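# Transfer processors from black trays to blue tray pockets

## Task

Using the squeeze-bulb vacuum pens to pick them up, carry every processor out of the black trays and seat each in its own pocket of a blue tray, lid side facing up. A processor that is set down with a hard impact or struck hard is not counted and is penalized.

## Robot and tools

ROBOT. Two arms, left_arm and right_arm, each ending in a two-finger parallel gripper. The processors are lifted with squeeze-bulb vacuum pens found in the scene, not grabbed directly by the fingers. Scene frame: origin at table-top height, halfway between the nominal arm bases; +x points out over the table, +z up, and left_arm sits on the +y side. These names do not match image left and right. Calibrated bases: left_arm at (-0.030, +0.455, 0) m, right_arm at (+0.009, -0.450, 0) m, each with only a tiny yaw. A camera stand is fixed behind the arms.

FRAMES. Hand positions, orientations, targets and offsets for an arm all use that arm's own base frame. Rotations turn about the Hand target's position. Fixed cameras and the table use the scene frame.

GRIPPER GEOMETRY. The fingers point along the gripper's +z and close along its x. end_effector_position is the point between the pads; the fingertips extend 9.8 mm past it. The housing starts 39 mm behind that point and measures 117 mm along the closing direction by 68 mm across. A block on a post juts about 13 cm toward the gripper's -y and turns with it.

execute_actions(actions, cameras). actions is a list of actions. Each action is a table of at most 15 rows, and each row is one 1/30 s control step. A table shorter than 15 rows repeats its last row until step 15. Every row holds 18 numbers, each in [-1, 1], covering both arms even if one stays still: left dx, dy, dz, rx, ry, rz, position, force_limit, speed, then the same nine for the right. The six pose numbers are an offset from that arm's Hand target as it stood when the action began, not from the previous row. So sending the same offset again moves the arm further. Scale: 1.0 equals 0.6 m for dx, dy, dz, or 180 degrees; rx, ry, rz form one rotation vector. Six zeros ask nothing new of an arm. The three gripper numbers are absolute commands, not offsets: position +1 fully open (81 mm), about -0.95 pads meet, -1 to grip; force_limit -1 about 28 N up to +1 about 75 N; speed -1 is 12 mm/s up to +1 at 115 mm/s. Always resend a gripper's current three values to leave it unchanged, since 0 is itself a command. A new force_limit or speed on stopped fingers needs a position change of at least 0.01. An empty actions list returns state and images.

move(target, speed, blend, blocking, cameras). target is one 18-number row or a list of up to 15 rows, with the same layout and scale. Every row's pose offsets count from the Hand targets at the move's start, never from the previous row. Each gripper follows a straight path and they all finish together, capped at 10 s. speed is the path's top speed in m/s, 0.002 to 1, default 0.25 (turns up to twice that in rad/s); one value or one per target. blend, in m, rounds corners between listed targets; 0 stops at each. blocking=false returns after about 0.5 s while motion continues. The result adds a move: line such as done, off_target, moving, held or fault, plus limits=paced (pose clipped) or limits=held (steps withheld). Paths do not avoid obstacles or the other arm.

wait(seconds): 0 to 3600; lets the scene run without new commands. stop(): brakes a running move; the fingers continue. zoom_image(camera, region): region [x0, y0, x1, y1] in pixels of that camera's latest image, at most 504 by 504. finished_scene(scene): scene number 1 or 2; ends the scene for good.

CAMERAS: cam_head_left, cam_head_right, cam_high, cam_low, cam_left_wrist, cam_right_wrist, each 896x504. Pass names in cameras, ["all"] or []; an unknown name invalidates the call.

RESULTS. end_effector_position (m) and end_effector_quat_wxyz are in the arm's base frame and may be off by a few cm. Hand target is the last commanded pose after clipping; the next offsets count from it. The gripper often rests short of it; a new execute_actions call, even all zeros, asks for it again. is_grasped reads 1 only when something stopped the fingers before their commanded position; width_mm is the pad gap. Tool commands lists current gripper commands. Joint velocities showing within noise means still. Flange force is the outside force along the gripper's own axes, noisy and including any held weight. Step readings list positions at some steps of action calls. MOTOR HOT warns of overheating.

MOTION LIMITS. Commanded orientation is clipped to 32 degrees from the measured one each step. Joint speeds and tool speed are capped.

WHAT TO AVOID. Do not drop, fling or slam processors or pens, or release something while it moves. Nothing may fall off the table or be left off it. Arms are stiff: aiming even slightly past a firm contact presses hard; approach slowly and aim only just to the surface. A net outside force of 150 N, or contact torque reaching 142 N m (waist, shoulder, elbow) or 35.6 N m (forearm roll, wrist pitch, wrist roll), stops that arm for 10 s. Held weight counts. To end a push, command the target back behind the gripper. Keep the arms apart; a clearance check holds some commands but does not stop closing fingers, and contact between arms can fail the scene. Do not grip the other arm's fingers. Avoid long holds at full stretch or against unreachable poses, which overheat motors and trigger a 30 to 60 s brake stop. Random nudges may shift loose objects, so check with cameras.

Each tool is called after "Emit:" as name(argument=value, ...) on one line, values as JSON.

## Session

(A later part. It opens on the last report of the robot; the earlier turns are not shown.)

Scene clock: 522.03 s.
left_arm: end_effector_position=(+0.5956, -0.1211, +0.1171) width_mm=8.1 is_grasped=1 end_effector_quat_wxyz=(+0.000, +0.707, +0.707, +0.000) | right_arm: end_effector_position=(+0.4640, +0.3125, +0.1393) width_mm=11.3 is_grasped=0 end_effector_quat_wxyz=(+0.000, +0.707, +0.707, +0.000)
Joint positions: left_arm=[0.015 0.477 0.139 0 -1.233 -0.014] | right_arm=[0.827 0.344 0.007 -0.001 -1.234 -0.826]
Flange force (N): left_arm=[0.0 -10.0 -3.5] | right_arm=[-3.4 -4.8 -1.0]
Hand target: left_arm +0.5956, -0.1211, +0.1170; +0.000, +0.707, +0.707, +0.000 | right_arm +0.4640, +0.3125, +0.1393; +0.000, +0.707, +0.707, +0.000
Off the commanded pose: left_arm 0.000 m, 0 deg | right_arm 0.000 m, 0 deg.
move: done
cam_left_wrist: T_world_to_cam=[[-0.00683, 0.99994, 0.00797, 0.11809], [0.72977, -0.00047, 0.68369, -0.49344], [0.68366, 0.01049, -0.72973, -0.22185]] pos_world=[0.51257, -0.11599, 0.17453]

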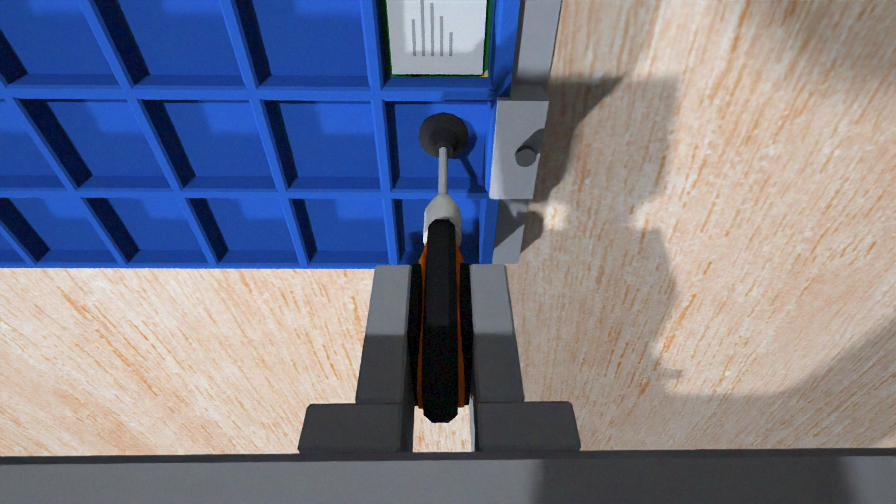

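Emit:
move(target=[[0.0,0,0.055,0,0,0,-0.685,1,-0.3, 0.0045,0.0008,0,0,0,0,-0.68,1,-0.5],[-0.3093,-0.1472,0.05,0,0,0,-0.685,1,-0.3, 0.0045,0.0008,-0.0355,0,0,0,-0.68,1,-0.5],[-0.3093,-0.1472,0.0,0,0,0,-0.685,1,-0.3, 0.0045,0.0008,-0.0355,0,0,0,-0.68,1,-0.5]], speed=[0.1,0.2,0.1], blend=[0.015,0.015,0], cameras=["cam_left_wrist","cam_right_wrist"])

Emit:
zoom_image(camera="cam_right_wrist", region=[370, 50, 570, 250])

Emit:
zoom_image(camera="cam_left_wrist", region=[350, 10, 550, 210])

Scene clock: 564.20 s.
left_arm: end_effector_position=(+0.4100, -0.2094, +0.1170) width_mm=11.1 is_grasped=0 end_effector_quat_wxyz=(+0.000, +0.707, +0.707, +0.000) | right_arm: end_effector_position=(+0.4667, +0.3129, +0.1180) width_mm=11.3 is_grasped=0 end_effector_quat_wxyz=(+0.000, +0.707, +0.707, +0.000)
Joint positions: left_arm=[-0.186 0.131 -0.313 0 -1.127 0.187] | right_arm=[0.824 0.368 -0.013 -0.001 -1.19 -0.823]
Flange force (N): left_arm=[0.6 -6.9 -3.1] | right_arm=[-3.3 -4.4 -1.2]
Hand target: left_arm +0.4100, -0.2094, +0.1170; +0.000, +0.707, +0.707, +0.000 | right_arm +0.4667, +0.3129, +0.1180; +0.000, +0.707, +0.707, +0.000
Off the commanded pose: left_arm 0.000 m, 0 deg | right_arm 0.000 m, 0 deg.
move: done
cam_left_wrist: T_world_to_cam=[[-0.00676, 0.99994, 0.00804, 0.20508], [0.72977, -0.00056, 0.68369, -0.35805], [0.68366, 0.01049, -0.72973, -0.09403]] pos_world=[0.32697, -0.20429, 0.17453]
cam_right_wrist: T_world_to_cam=[[0.01379, 0.99973, -0.01879, -0.31367], [0.74566, 0.00223, 0.66632, -0.40955], [0.66618, -0.0232, -0.74543, -0.11514]] pos_world=[0.38642, 0.31183, 0.18116]

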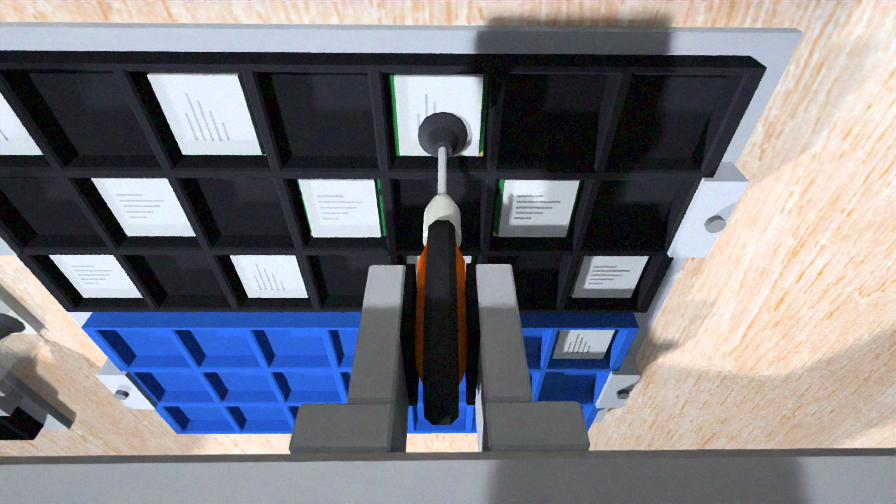

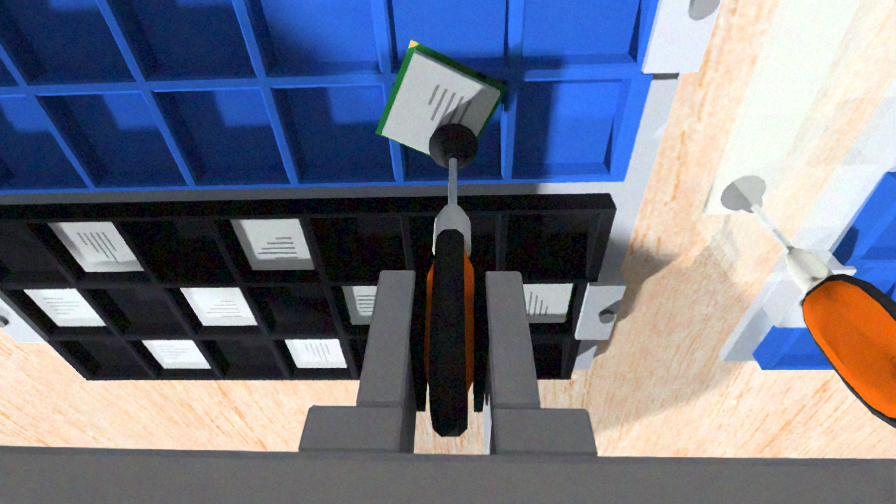

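Scaled by 2.520 from the camera's image (finer frame: 1280x720).

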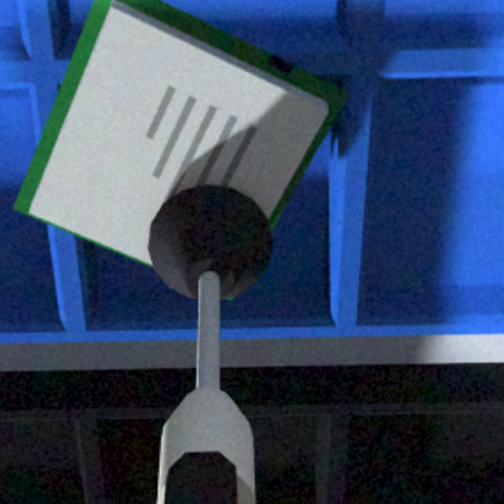

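Scaled by 2.520 from the camera's image (finer frame: 1280x720).

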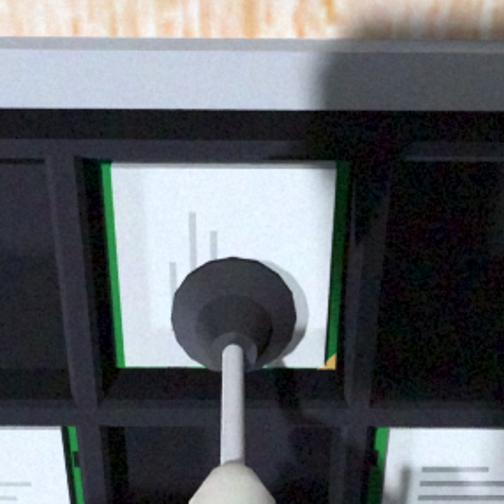

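Emit:
move(target=[0.0,-0.0013,0.0217,0,0,0,-0.685,1,-0.3, -0.0218,-0.0088,0.02,0,0,0,-0.98,1,-0.5], speed=[0.1], cameras=["cam_left_wrist","cam_right_wrist"])

Emit:
zoom_image(camera="cam_right_wrist", region=[370, 40, 570, 240])

Emit:
zoom_image(camera="cam_left_wrist", region=[350, 10, 550, 210])

Emit:
move(target=[0.2488,-0.0028,0.0,0,0,0,-0.685,1,-0.3, 0,0,0.0,0,0,0,-0.98,1,-0.5], speed=[0.25], cameras=["cam_left_wrist"])

Emit:
zoom_image(camera="cam_left_wrist", region=[350, 10, 550, 210])

Scene clock: 609.00 s.
left_arm: end_effector_position=(+0.4100, -0.2102, +0.1301) width_mm=11.1 is_grasped=0 end_effector_quat_wxyz=(+0.000, +0.707, +0.707, +0.000) | right_arm: end_effector_position=(+0.4537, +0.3077, +0.1300) width_mm=8.6 is_grasped=1 end_effector_quat_wxyz=(+0.000, +0.707, +0.707, +0.000)
Joint positions: left_arm=[-0.188 0.118 -0.295 0 -1.158 0.188] | right_arm=[0.835 0.325 -0.041 -0.001 -1.205 -0.834]
Flange force (N): left_arm=[-0.6 -6.2 -2.3] | right_arm=[-3.3 -4.6 -1.1]
Hand target: left_arm +0.4100, -0.2102, +0.1301; +0.000, +0.707, +0.707, +0.000 | right_arm +0.4537, +0.3077, +0.1300; +0.000, +0.707, +0.707, +0.000
Off the commanded pose: left_arm 0.000 m, 0 deg | right_arm 0.000 m, 0 deg.
move: done
cam_left_wrist: T_world_to_cam=[[-0.00691, 0.99995, 0.00776, 0.20588], [0.72982, -0.00027, 0.68364, -0.36689], [0.6836, 0.01039, -0.72978, -0.08453]] pos_world=[0.32697, -0.20509, 0.18753]
cam_right_wrist: T_world_to_cam=[[0.01379, 0.99973, -0.01879, -0.30806], [0.74576, 0.00223, 0.66621, -0.40778], [0.66607, -0.0232, -0.74552, -0.09754]] pos_world=[0.37332, 0.30663, 0.19316]

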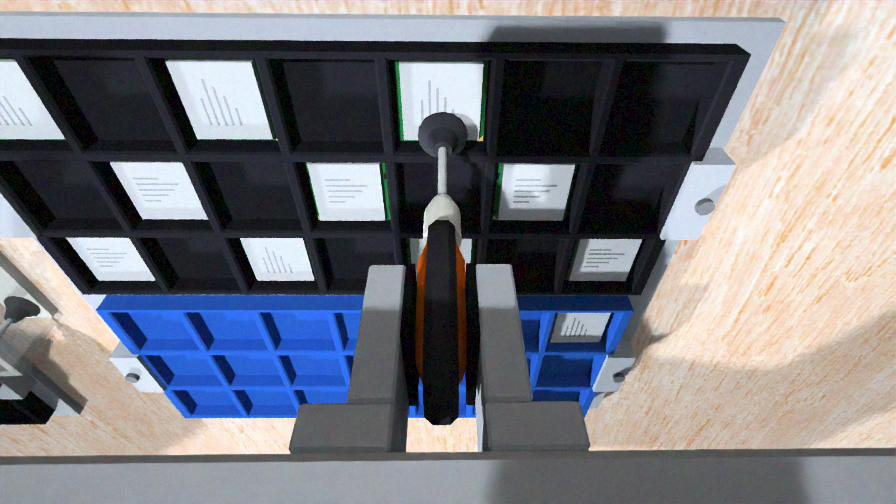

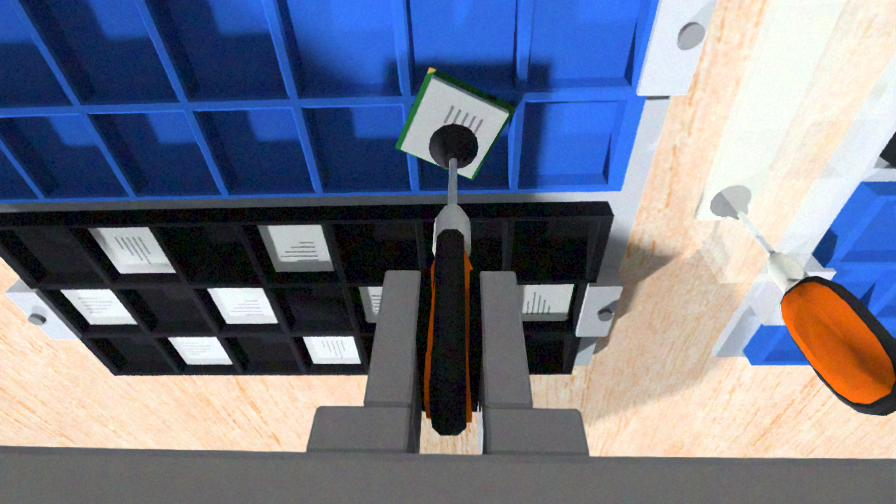

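Scaled by 2.520 from the camera's image (finer frame: 1280x720).

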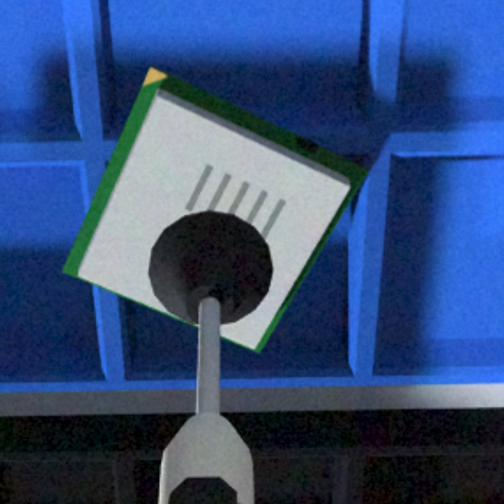

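Scaled by 2.520 from the camera's image (finer frame: 1280x720).

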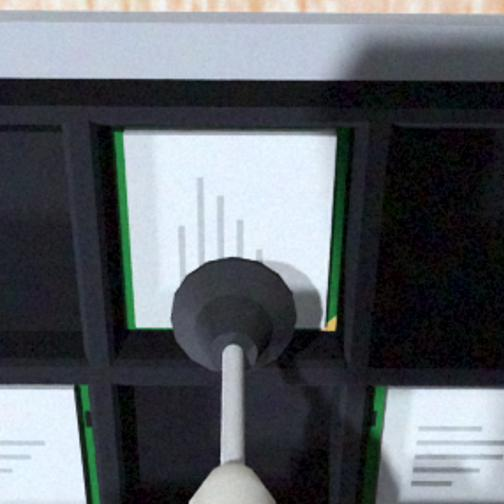

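Scene clock: 610.17 s.
left_arm: end_effector_position=(+0.5593, -0.2119, +0.1301) width_mm=11.1 is_grasped=0 end_effector_quat_wxyz=(+0.000, +0.707, +0.707, +0.000) | right_arm: end_effector_position=(+0.4537, +0.3077, +0.1300) width_mm=8.6 is_grasped=1 end_effector_quat_wxyz=(+0.000, +0.707, +0.707, +0.000)
Joint positions: left_arm=[-0.143 0.443 0.122 0 -1.25 0.144] | right_arm=[0.835 0.325 -0.041 -0.001 -1.205 -0.834]
Flange force (N): left_arm=[1.6 -8.8 -3.2] | right_arm=[-3.2 -4.5 -0.8]
Hand target: left_arm +0.5593, -0.2119, +0.1301; +0.000, +0.707, +0.707, +0.000 | right_arm +0.4537, +0.3077, +0.1300; +0.000, +0.707, +0.707, +0.000
Off the commanded pose: left_arm 0.000 m, 0 deg | right_arm 0.000 m, 0 deg.
move: done
cam_left_wrist: T_world_to_cam=[[-0.0069, 0.99994, 0.0079, 0.20848], [0.72977, -0.00037, 0.68369, -0.47586], [0.68366, 0.01049, -0.72973, -0.18659]] pos_world=[0.47627, -0.20669, 0.18753]

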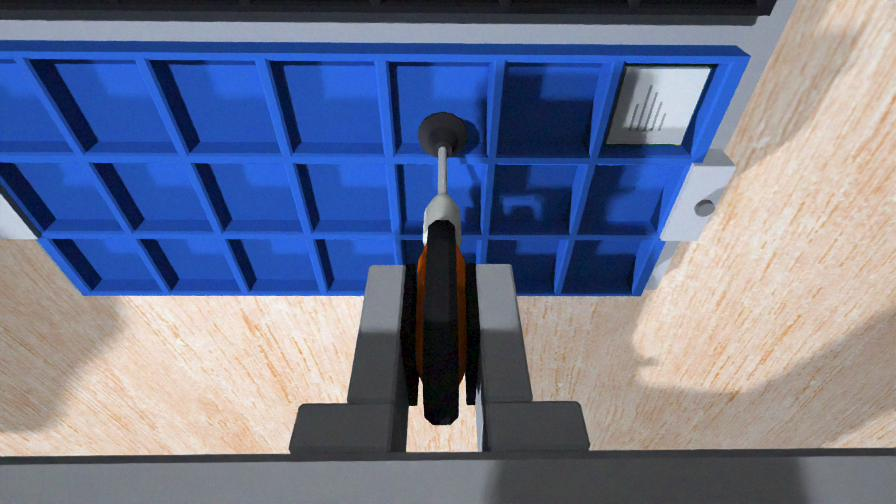

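Scaled by 2.520 from the camera's image (finer frame: 1280x720).

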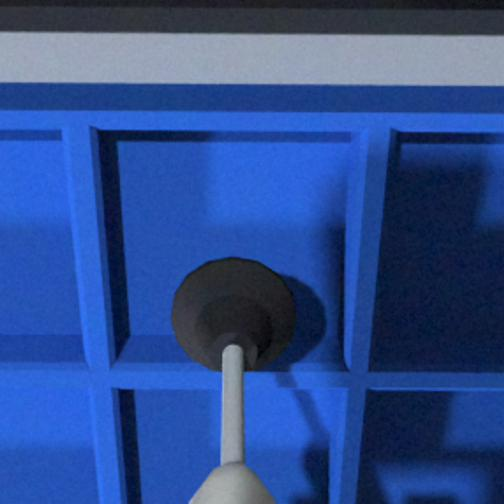

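Emit:
move(target=[[-0.2488,0.0028,0,0,0,0,-0.98,1,-0.3, -0.0033,0,0.0,0,0,-0.147,-0.98,1,-0.5],[-0.2488,0.0028,-0.0397,0,0,0,-0.98,1,-0.3, -0.0033,0,0.0,0,0,-0.147,-0.98,1,-0.5],[-0.2488,0.0028,-0.0397,0,0,0,-0.685,1,-0.3, -0.0033,0,0.0,0,0,-0.147,-0.98,1,-0.5],[-0.2488,0.0028,0,0,0,0,-0.685,1,-0.3, -0.0033,0,0.0,0,0,-0.147,-0.98,1,-0.5]], speed=[0.25,0.05,0.05,0.1], cameras=["cam_left_wrist","cam_right_wrist"])

Scene clock: 633.33 s.
left_arm: end_effector_position=(+0.4100, -0.2102, +0.1300) width_mm=11.1 is_grasped=0 end_effector_quat_wxyz=(+0.000, +0.707, +0.707, +0.000) | right_arm: end_effector_position=(+0.4517, +0.3077, +0.1300) width_mm=8.6 is_grasped=1 end_effector_quat_wxyz=(+0.000, +0.850, +0.527, +0.000)
Joint positions: left_arm=[-0.188 0.118 -0.295 0 -1.158 0.188] | right_arm=[0.838 0.321 -0.046 -0.001 -1.203 -1.299]
Flange force (N): left_arm=[0.4 -8.2 -2.8] | right_arm=[-4.6 -2.3 -1.0]
Hand target: left_arm +0.4100, -0.2102, +0.1301; +0.000, +0.707, +0.707, +0.000 | right_arm +0.4517, +0.3077, +0.1300; +0.000, +0.850, +0.527, +0.000
Off the commanded pose: left_arm 0.000 m, 0 deg | right_arm 0.000 m, 0 deg.
move: done
cam_left_wrist: T_world_to_cam=[[-0.00676, 0.99995, 0.0079, 0.20581], [0.72982, -0.00047, 0.68364, -0.36693], [0.6836, 0.01039, -0.72978, -0.08453]] pos_world=[0.32697, -0.20509, 0.18753]
cam_right_wrist: T_world_to_cam=[[0.45781, 0.88885, -0.01876, -0.47444], [0.66854, -0.33027, 0.66632, -0.26913], [0.58606, -0.31759, -0.74543, 0.0305]] pos_world=[0.37925, 0.34251, 0.19316]

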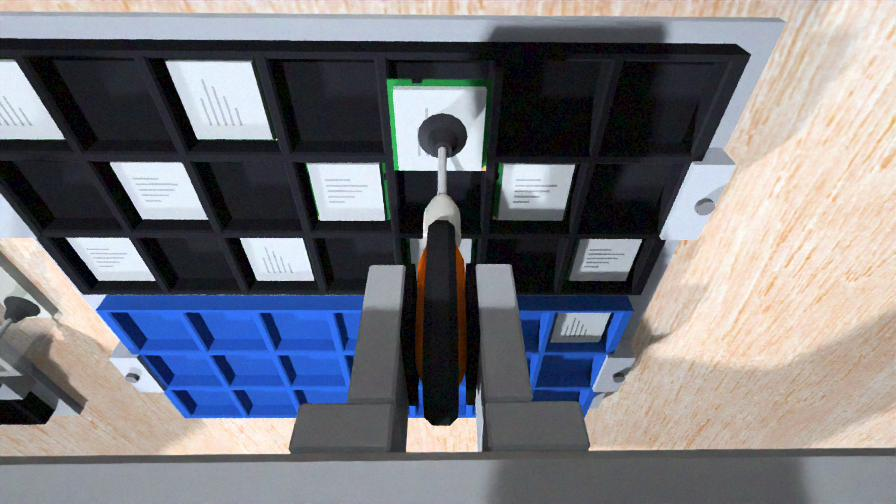

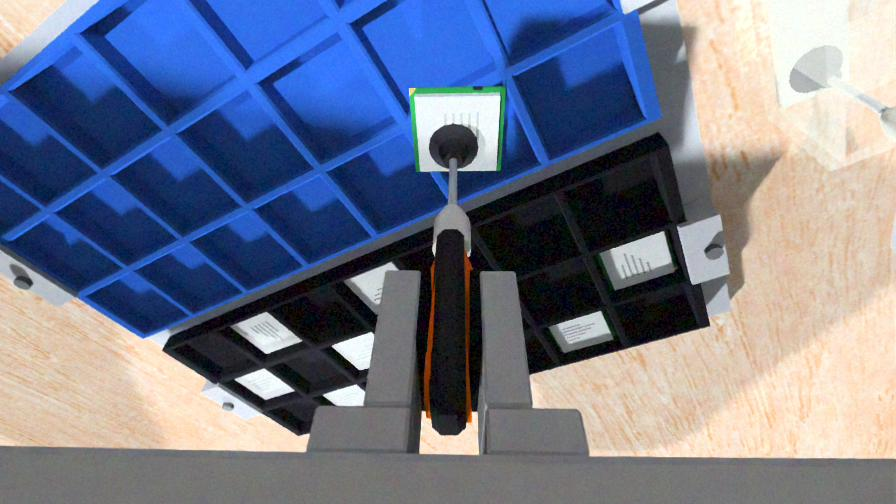

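Emit:
move(target=[[0.2495,-0.0028,0,0,0,0,-0.685,1,-0.3, 0,0,0,0,0,0,-0.98,1,-0.5],[0.2495,-0.0028,-0.035,0,0,0,-0.685,1,-0.3, 0,0,-0.0175,0,0,0,-0.98,1,-0.5],[0.2495,-0.0028,-0.035,0,0,0,-0.98,1,-0.3, 0,0,-0.0175,0,0,0,-0.68,1,-0.5],[0.2495,-0.0028,0.0,0,0,0,-0.98,1,-0.3, 0,0,0.0167,0,0,0,-0.68,1,-0.5]], speed=[0.25,0.06,0.05,0.1], cameras=["cam_left_wrist","cam_right_wrist"])

Scene clock: 641.27 s.
left_arm: end_effector_position=(+0.5597, -0.2119, +0.1300) width_mm=8.2 is_grasped=1 end_effector_quat_wxyz=(+0.000, +0.707, +0.707, +0.000) | right_arm: end_effector_position=(+0.4517, +0.3076, +0.1400) width_mm=11.3 is_grasped=0 end_effector_quat_wxyz=(+0.000, +0.850, +0.527, +0.000)
Joint positions: left_arm=[-0.143 0.444 0.123 0 -1.25 0.144] | right_arm=[0.838 0.312 -0.033 0 -1.225 -1.299]
Flange force (N): left_arm=[1.8 -9.9 -3.0] | right_arm=[-5.1 -2.1 -0.6]
Hand target: left_arm +0.5597, -0.2119, +0.1301; +0.000, +0.707, +0.707, +0.000 | right_arm +0.4517, +0.3077, +0.1400; +0.000, +0.850, +0.527, +0.000
Off the commanded pose: left_arm 0.000 m, 0 deg | right_arm 0.000 m, 0 deg.
move: done
cam_left_wrist: T_world_to_cam=[[-0.00691, 0.99995, 0.00776, 0.20862], [0.72982, -0.00027, 0.68364, -0.47614], [0.6836, 0.01039, -0.72978, -0.18685]] pos_world=[0.47667, -0.20679, 0.18753]
cam_right_wrist: T_world_to_cam=[[0.45772, 0.8889, -0.01885, -0.47422], [0.6686, -0.33015, 0.66632, -0.27586], [0.58606, -0.31759, -0.74543, 0.03796]] pos_world=[0.37925, 0.34251, 0.20316]

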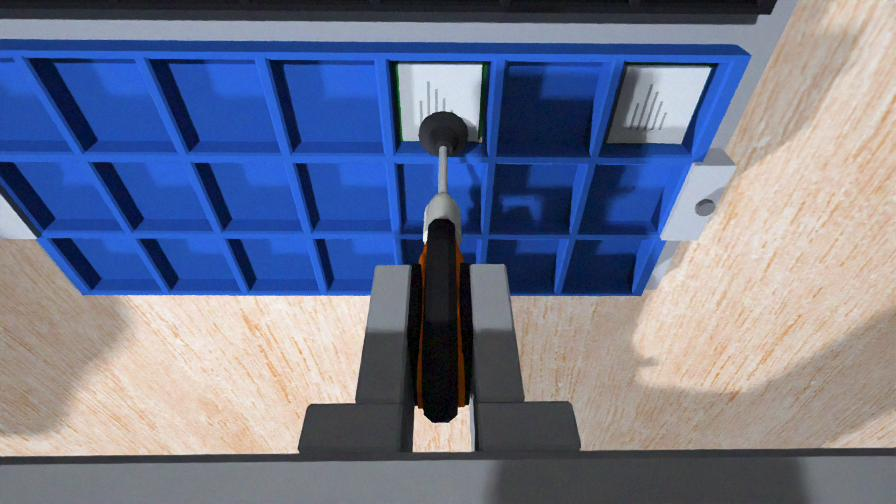

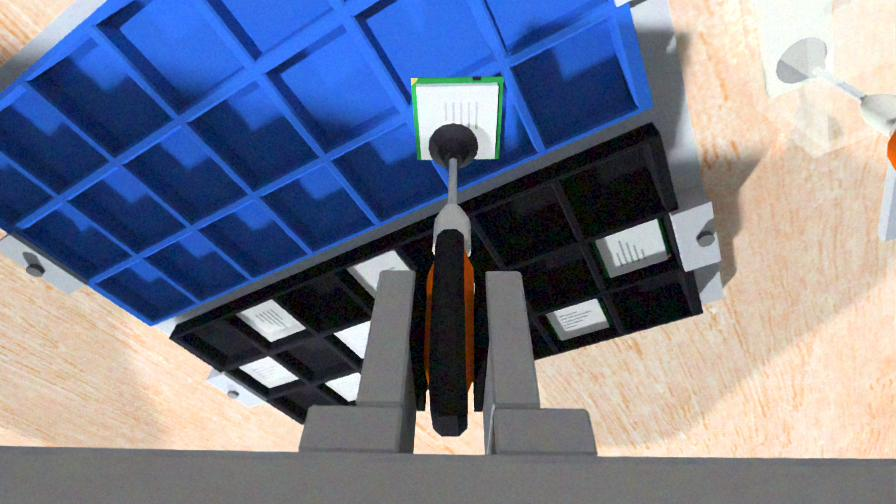

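Emit:
move(target=[[-0.2512,-0.1485,0,0,0,0,-0.98,1,-0.3, 0,0,-0.0167,0,0,0,-0.98,1,-0.5],[-0.2512,-0.1485,-0.0395,0,0,0,-0.98,1,-0.3, 0,0,-0.0375,0,0,0,-0.98,1,-0.5]], speed=[0.25,0.06], cameras=["cam_left_wrist","cam_right_wrist"])

Scene clock: 651.73 s.
left_arm: end_effector_position=(+0.4090, -0.3010, +0.1064) width_mm=8.2 is_grasped=1 end_effector_quat_wxyz=(+0.000, +0.707, +0.707, +0.000) | right_arm: end_effector_position=(+0.4517, +0.3077, +0.1176) width_mm=8.6 is_grasped=1 end_effector_quat_wxyz=(+0.000, +0.850, +0.527, +0.000)
Joint positions: left_arm=[-0.376 0.254 -0.192 0 -1.124 0.376] | right_arm=[0.838 0.332 -0.063 -0.001 -1.175 -1.299]
Flange force (N): left_arm=[2.6 -8.2 -7.3] | right_arm=[-4.9 -2.6 -1.2]
Hand target: left_arm +0.4090, -0.3010, +0.1064; +0.000, +0.707, +0.707, +0.000 | right_arm +0.4517, +0.3077, +0.1175; +0.000, +0.850, +0.527, +0.000
Off the commanded pose: left_arm 0.000 m, 0 deg | right_arm 0.000 m, 0 deg.
move: done
cam_left_wrist: T_world_to_cam=[[-0.00683, 0.99994, 0.00797, 0.29669], [0.72973, -0.00047, 0.68374, -0.35009], [0.68371, 0.01049, -0.72968, -0.10015]] pos_world=[0.32597, -0.29579, 0.16393]
cam_right_wrist: T_world_to_cam=[[0.45783, 0.88884, -0.0188, -0.47467], [0.66858, -0.33029, 0.66627, -0.2608], [0.586, -0.31761, -0.74547, 0.02122]] pos_world=[0.37925, 0.34251, 0.18066]

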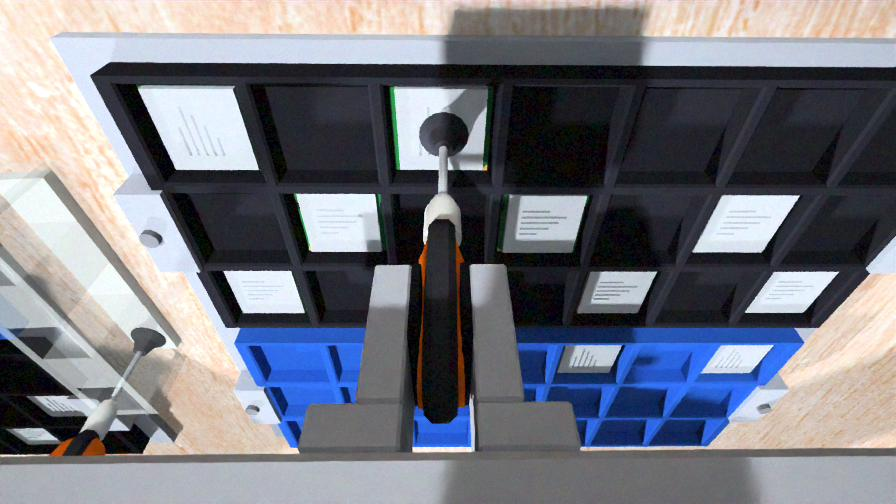

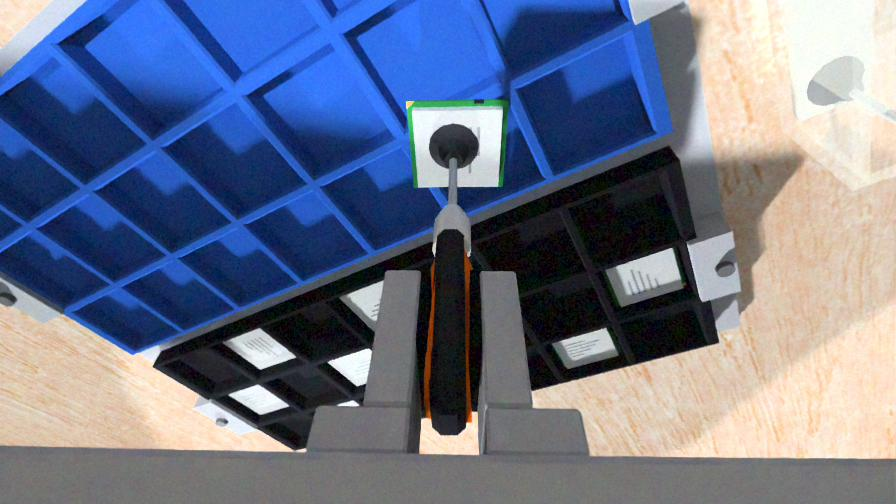

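Emit:
move(target=[[0,0,0,0,0,0,-0.685,1,-0.3, 0.0,0,-0.0058,0,0,0,-0.98,1,-0.5],[0,0,0.0393,0,0,0,-0.685,1,-0.3, 0,0,-0.0058,0,0,0,-0.98,1,-0.5]], speed=[0.05,0.1], cameras=["cam_left_wrist"])

Scene clock: 658.60 s.
left_arm: end_effector_position=(+0.4090, -0.3010, +0.1299) width_mm=11.1 is_grasped=0 end_effector_quat_wxyz=(+0.000, +0.707, +0.707, +0.000) | right_arm: end_effector_position=(+0.4517, +0.3076, +0.1141) width_mm=8.6 is_grasped=1 end_effector_quat_wxyz=(+0.000, +0.850, +0.527, +0.000)
Joint positions: left_arm=[-0.376 0.231 -0.162 0 -1.178 0.376] | right_arm=[0.838 0.335 -0.067 -0.001 -1.168 -1.299]
Flange force (N): left_arm=[3.1 -7.8 -2.3] | right_arm=[-2.4 -0.9 -31.2]
Hand target: left_arm +0.4090, -0.3010, +0.1299; +0.000, +0.707, +0.707, +0.000 | right_arm +0.4517, +0.3077, +0.1141; +0.000, +0.850, +0.527, +0.000
Off the commanded pose: left_arm 0.000 m, 0 deg | right_arm 0.000 m, 0 deg.
move: done
cam_left_wrist: T_world_to_cam=[[-0.00691, 0.99995, 0.00776, 0.29667], [0.72982, -0.00027, 0.68364, -0.36611], [0.6836, 0.01039, -0.72978, -0.08298]] pos_world=[0.32597, -0.29589, 0.18743]

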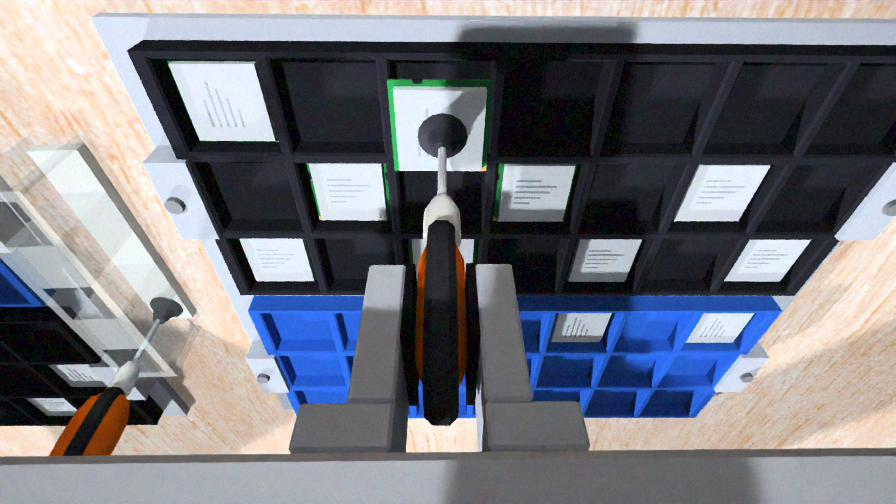

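Emit:
move(target=[[0.2495,-0.0028,0,0,0,0,-0.685,1,-0.3, 0,0,0,0,0,0,-0.68,1,-0.5],[0.2495,-0.0028,-0.035,0,0,0,-0.685,1,-0.3, 0,0,0.035,0,0,0,-0.68,1,-0.5],[0.2495,-0.0028,-0.035,0,0,0,-0.98,1,-0.3, 0,0,0.035,0,0,0,-0.68,1,-0.5],[0.2495,-0.0028,0.0,0,0,0,-0.98,1,-0.3, 0,0,0.035,0,0,0.147,-0.68,1,-0.5]], speed=[0.25,0.06,0.05,0.2], cameras=["cam_left_wrist","cam_right_wrist"])

Emit:
zoom_image(camera="cam_right_wrist", region=[370, 50, 570, 250])

Scene clock: 670.23 s.
left_arm: end_effector_position=(+0.5587, -0.3027, +0.1299) width_mm=8.2 is_grasped=1 end_effector_quat_wxyz=(+0.000, +0.707, +0.707, +0.000) | right_arm: end_effector_position=(+0.4517, +0.3076, +0.1351) width_mm=11.3 is_grasped=0 end_effector_quat_wxyz=(+0.000, +0.707, +0.707, +0.000)
Joint positions: left_arm=[-0.291 0.534 0.255 0 -1.292 0.291] | right_arm=[0.838 0.317 -0.039 -0.001 -1.214 -0.837]
Flange force (N): left_arm=[3.4 -10.9 -2.6] | right_arm=[-3.3 -4.3 -0.6]
Hand target: left_arm +0.5587, -0.3027, +0.1299; +0.000, +0.707, +0.707, +0.000 | right_arm +0.4517, +0.3077, +0.1351; +0.000, +0.707, +0.707, +0.000
Off the commanded pose: left_arm 0.000 m, 0 deg | right_arm 0.000 m, 0 deg.
move: done
cam_left_wrist: T_world_to_cam=[[-0.00683, 0.99995, 0.00783, 0.29926], [0.72982, -0.00037, 0.68364, -0.4754], [0.6836, 0.01039, -0.72978, -0.1853]] pos_world=[0.47567, -0.29749, 0.18743]
cam_right_wrist: T_world_to_cam=[[0.01379, 0.99973, -0.01879, -0.30794], [0.74566, 0.00223, 0.66632, -0.4096], [0.66618, -0.0232, -0.74543, -0.09253]] pos_world=[0.37132, 0.30663, 0.19816]

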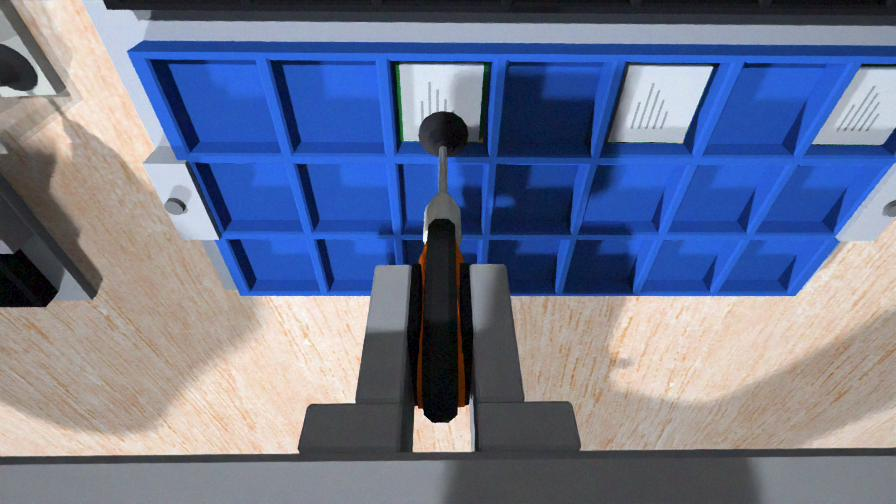

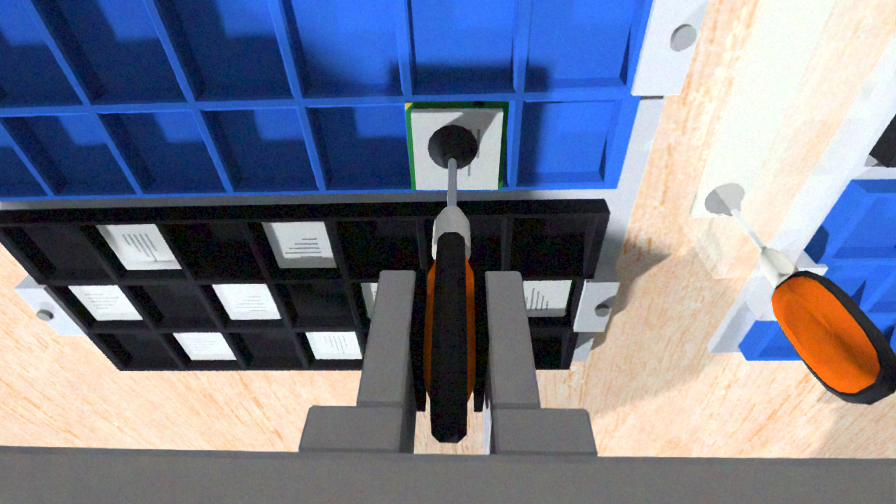

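Scaled by 2.520 from the camera's image (finer frame: 1280x720).

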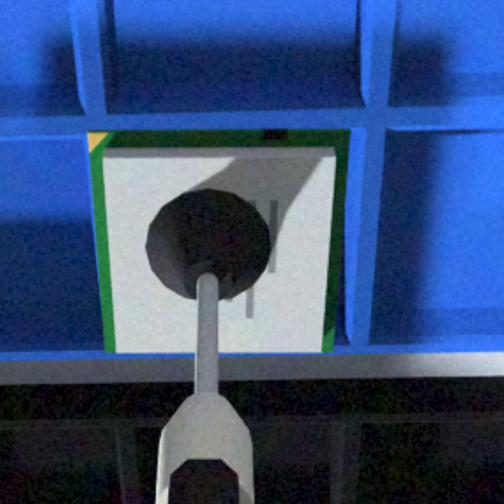

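Emit:
move(target=[[-0.2512,-0.1485,0,0,0,0,-0.98,1,-0.3, 0.018,0.0053,-0.0168,0,0,0,-0.68,1,-0.5],[-0.2512,-0.1485,-0.0393,0,0,0,-0.98,1,-0.3, 0.018,0.0053,-0.0168,0,0,0,-0.68,1,-0.5]], speed=[0.25,0.06], cameras=["cam_left_wrist","cam_right_wrist"])

Emit:
zoom_image(camera="cam_right_wrist", region=[370, 50, 570, 250])

Scene clock: 691.73 s.
left_arm: end_effector_position=(+0.4080, -0.3918, +0.1064) width_mm=8.2 is_grasped=1 end_effector_quat_wxyz=(+0.000, +0.707, +0.707, +0.000) | right_arm: end_effector_position=(+0.4625, +0.3108, +0.1250) width_mm=11.3 is_grasped=0 end_effector_quat_wxyz=(+0.000, +0.707, +0.707, +0.000)
Joint positions: left_arm=[-0.533 0.387 -0.015 0 -1.168 0.534] | right_arm=[0.827 0.351 -0.019 -0.001 -1.201 -0.826]
Flange force (N): left_arm=[4.4 -7.7 -9.2] | right_arm=[-3.0 -4.1 -1.0]
Hand target: left_arm +0.4080, -0.3918, +0.1064; +0.000, +0.707, +0.707, +0.000 | right_arm +0.4625, +0.3108, +0.1250; +0.000, +0.707, +0.707, +0.000
Off the commanded pose: left_arm 0.000 m, 0 deg | right_arm 0.000 m, 0 deg.
move: done
cam_left_wrist: T_world_to_cam=[[-0.00676, 0.99995, 0.0079, 0.38747], [0.72973, -0.00047, 0.68374, -0.3494], [0.68371, 0.01039, -0.72968, -0.09855]] pos_world=[0.32497, -0.38659, 0.16393]
cam_right_wrist: T_world_to_cam=[[0.01379, 0.99973, -0.01879, -0.31148], [0.74566, 0.00223, 0.66632, -0.411], [0.66618, -0.0232, -0.74543, -0.10711]] pos_world=[0.38212, 0.30983, 0.18816]

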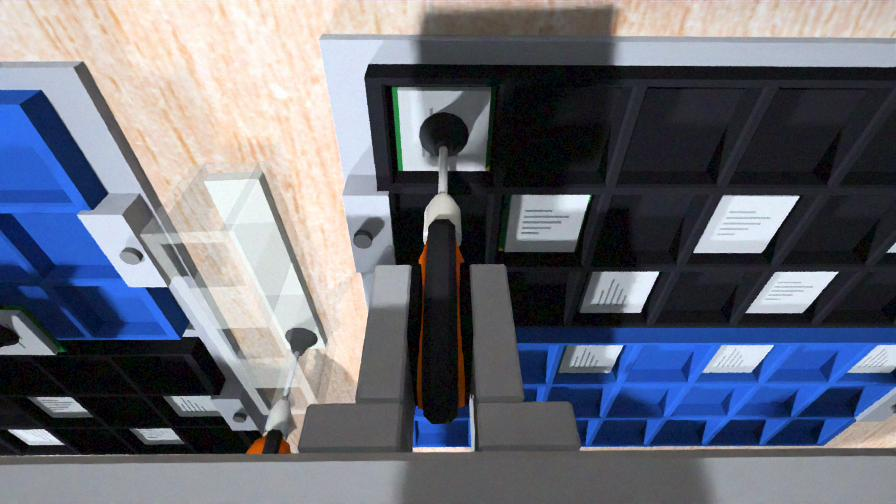

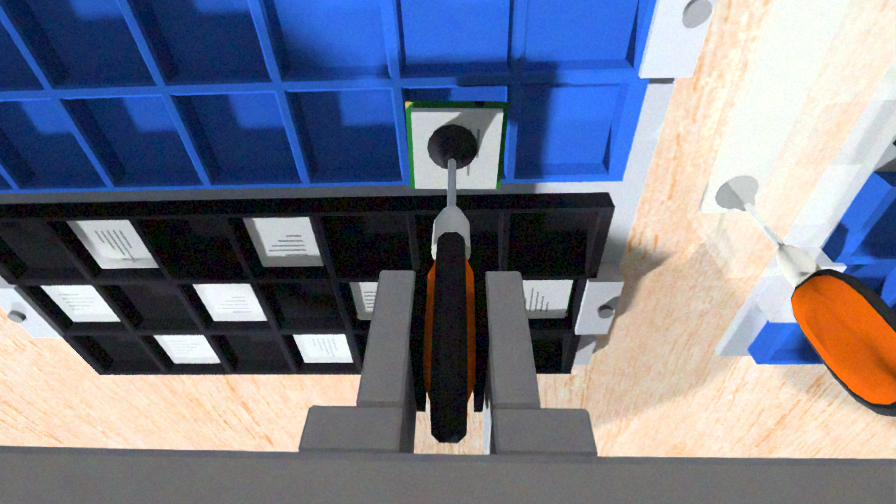

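Scaled by 2.520 from the camera's image (finer frame: 1280x720).

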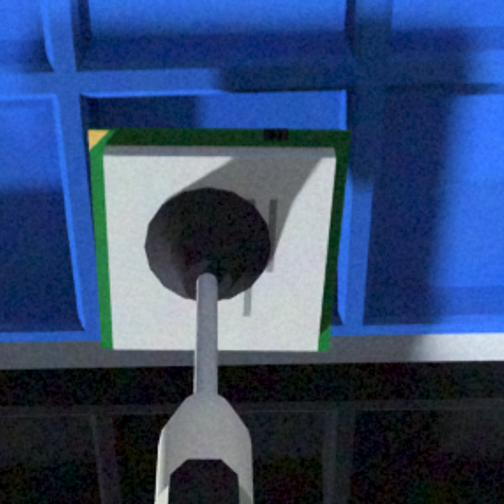

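Emit:
move(target=[[0,0,0,0,0,0,-0.685,1,-0.3, -0.0005,-0.001,0,0,0,0,-0.68,1,-0.5],[0,0,0.0393,0,0,0,-0.685,1,-0.3, -0.0005,-0.001,-0.0268,0,0,0,-0.68,1,-0.5],[0.2495,-0.0028,0.0393,0,0,0,-0.685,1,-0.3, -0.0005,-0.001,-0.0268,0,0,0,-0.98,1,-0.5],[0.2495,-0.0028,0.0043,0,0,0,-0.685,1,-0.3, -0.0005,-0.001,0.01,0,0,0,-0.98,1,-0.5],[0.2495,-0.0028,0.0043,0,0,0,-0.98,1,-0.3, -0.0005,-0.001,0.01,0,0,0,-0.98,1,-0.5],[0.2495,-0.0028,0.0393,0,0,0,-0.98,1,-0.3, -0.0005,-0.001,0.01,0,0,0,-0.98,1,-0.5]], speed=[0.05,0.08,0.25,0.06,0.05,0.1], cameras=["cam_left_wrist","cam_right_wrist"])

Emit:
zoom_image(camera="cam_right_wrist", region=[370, 20, 570, 220])

Scene clock: 712.13 s.
left_arm: end_effector_position=(+0.5577, -0.3935, +0.1299) width_mm=8.2 is_grasped=1 end_effector_quat_wxyz=(+0.000, +0.707, +0.707, +0.000) | right_arm: end_effector_position=(+0.4622, +0.3102, +0.1310) width_mm=8.7 is_grasped=1 end_effector_quat_wxyz=(+0.000, +0.707, +0.707, +0.000)
Joint positions: left_arm=[-0.423 0.655 0.443 0 -1.359 0.423] | right_arm=[0.826 0.344 -0.013 -0.001 -1.213 -0.826]
Flange force (N): left_arm=[6.7 -12.7 -1.8] | right_arm=[-3.4 -4.2 -1.0]
Hand target: left_arm +0.5577, -0.3935, +0.1299; +0.000, +0.707, +0.707, +0.000 | right_arm +0.4622, +0.3102, +0.1310; +0.000, +0.707, +0.707, +0.000
Off the commanded pose: left_arm 0.000 m, 0 deg | right_arm 0.000 m, 0 deg.
move: done
cam_left_wrist: T_world_to_cam=[[-0.00684, 0.99995, 0.00769, 0.39017], [0.72987, -0.00027, 0.68359, -0.47467], [0.68355, 0.01029, -0.72983, -0.18368]] pos_world=[0.47467, -0.38839, 0.18743]
cam_right_wrist: T_world_to_cam=[[0.01379, 0.99973, -0.01879, -0.31066], [0.74566, 0.00223, 0.66632, -0.41477], [0.66618, -0.0232, -0.74543, -0.10245]] pos_world=[0.38182, 0.30913, 0.19416]

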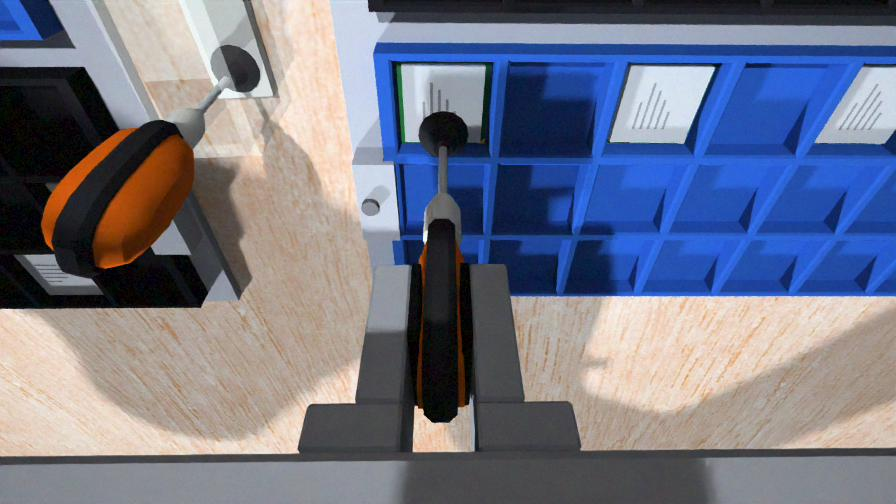

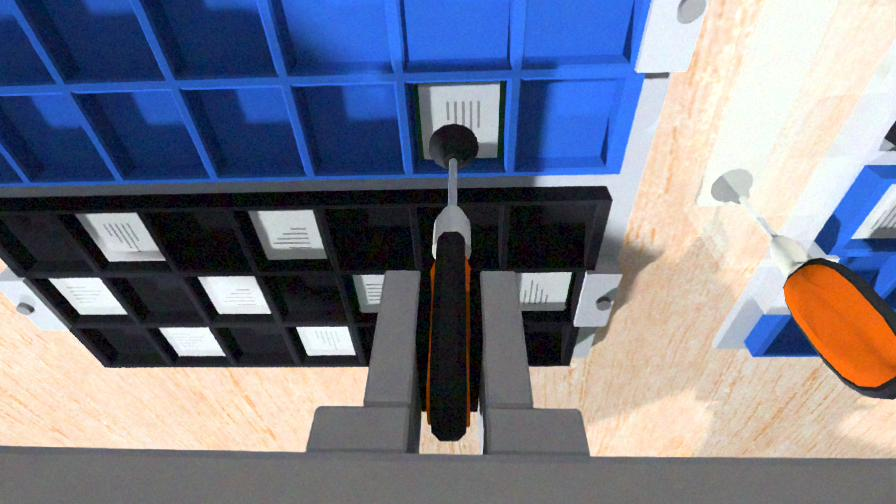

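Scaled by 2.520 from the camera's image (finer frame: 1280x720).

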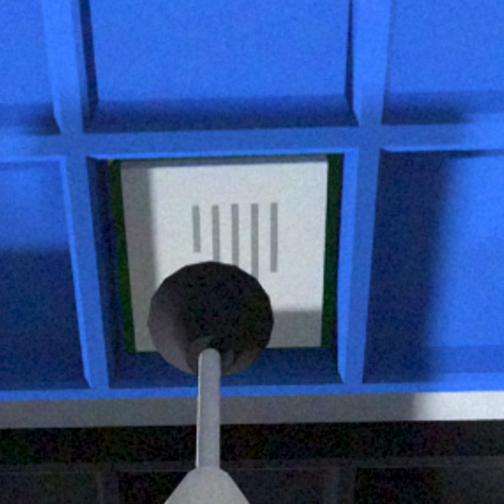

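Emit:
move(target=[[-0.1737,0.0777,0,0,0,0,-0.98,1,-0.3, 0.1088,-0.1447,0,0,0,0,-0.98,1,-0.5],[-0.1737,0.0777,-0.0392,0,0,0,-0.98,1,-0.3, 0.1088,-0.1447,-0.0417,0,0,0,-0.98,1,-0.5],[-0.1737,0.0777,-0.0392,0,0,0,-0.685,1,-0.3, 0.1088,-0.1447,-0.0417,0,0,0,-0.68,1,-0.5],[-0.1737,0.0777,0,0,0,0,-0.685,1,-0.3, 0.1088,-0.1447,0,0,0,0,-0.68,1,-0.5]], speed=[0.25,0.06,0.05,0.1], cameras=["cam_left_wrist","cam_right_wrist"])

Scene clock: 729.20 s.
left_arm: end_effector_position=(+0.4535, -0.3468, +0.1299) width_mm=11.1 is_grasped=0 end_effector_quat_wxyz=(+0.000, +0.707, +0.707, +0.000) | right_arm: end_effector_position=(+0.5275, +0.2234, +0.1310) width_mm=11.3 is_grasped=0 end_effector_quat_wxyz=(+0.000, +0.707, +0.707, +0.000)
Joint positions: left_arm=[-0.423 0.379 0.031 0 -1.224 0.424] | right_arm=[0.629 0.382 0.039 -0.001 -1.227 -0.628]
Flange force (N): left_arm=[3.6 -8.5 -2.9] | right_arm=[-2.4 -5.1 -0.9]
Hand target: left_arm +0.4535, -0.3468, +0.1299; +0.000, +0.707, +0.707, +0.000 | right_arm +0.5275, +0.2234, +0.1310; +0.000, +0.707, +0.707, +0.000
Off the commanded pose: left_arm 0.000 m, 0 deg | right_arm 0.000 m, 0 deg.
move: done
cam_left_wrist: T_world_to_cam=[[-0.00676, 0.99995, 0.0079, 0.3427], [0.72982, -0.00047, 0.68364, -0.39867], [0.6836, 0.01039, -0.72978, -0.11292]] pos_world=[0.37047, -0.34169, 0.18743]
cam_right_wrist: T_world_to_cam=[[0.01379, 0.99973, -0.01893, -0.22476], [0.74566, 0.00233, 0.66632, -0.46323], [0.66618, -0.0233, -0.74543, -0.14802]] pos_world=[0.44712, 0.22233, 0.19406]

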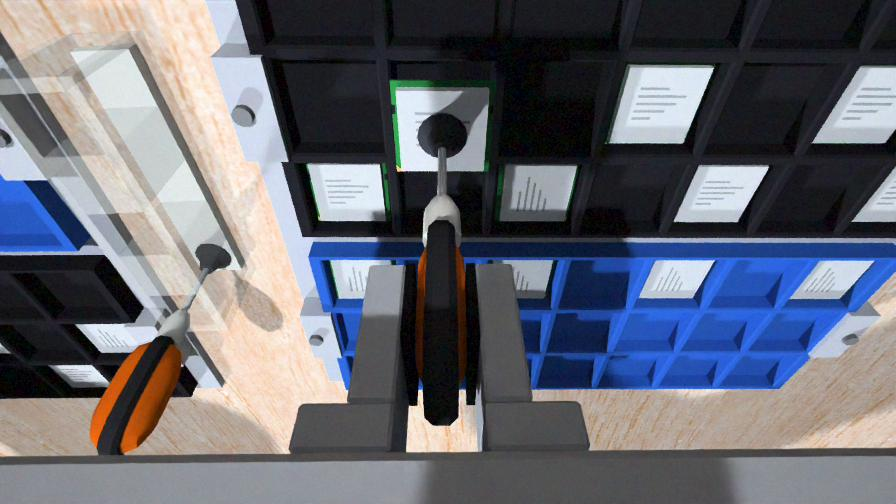

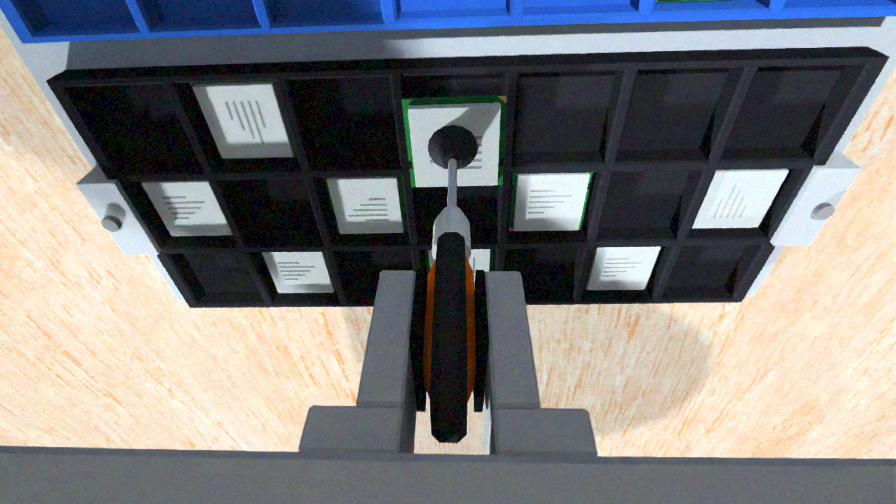

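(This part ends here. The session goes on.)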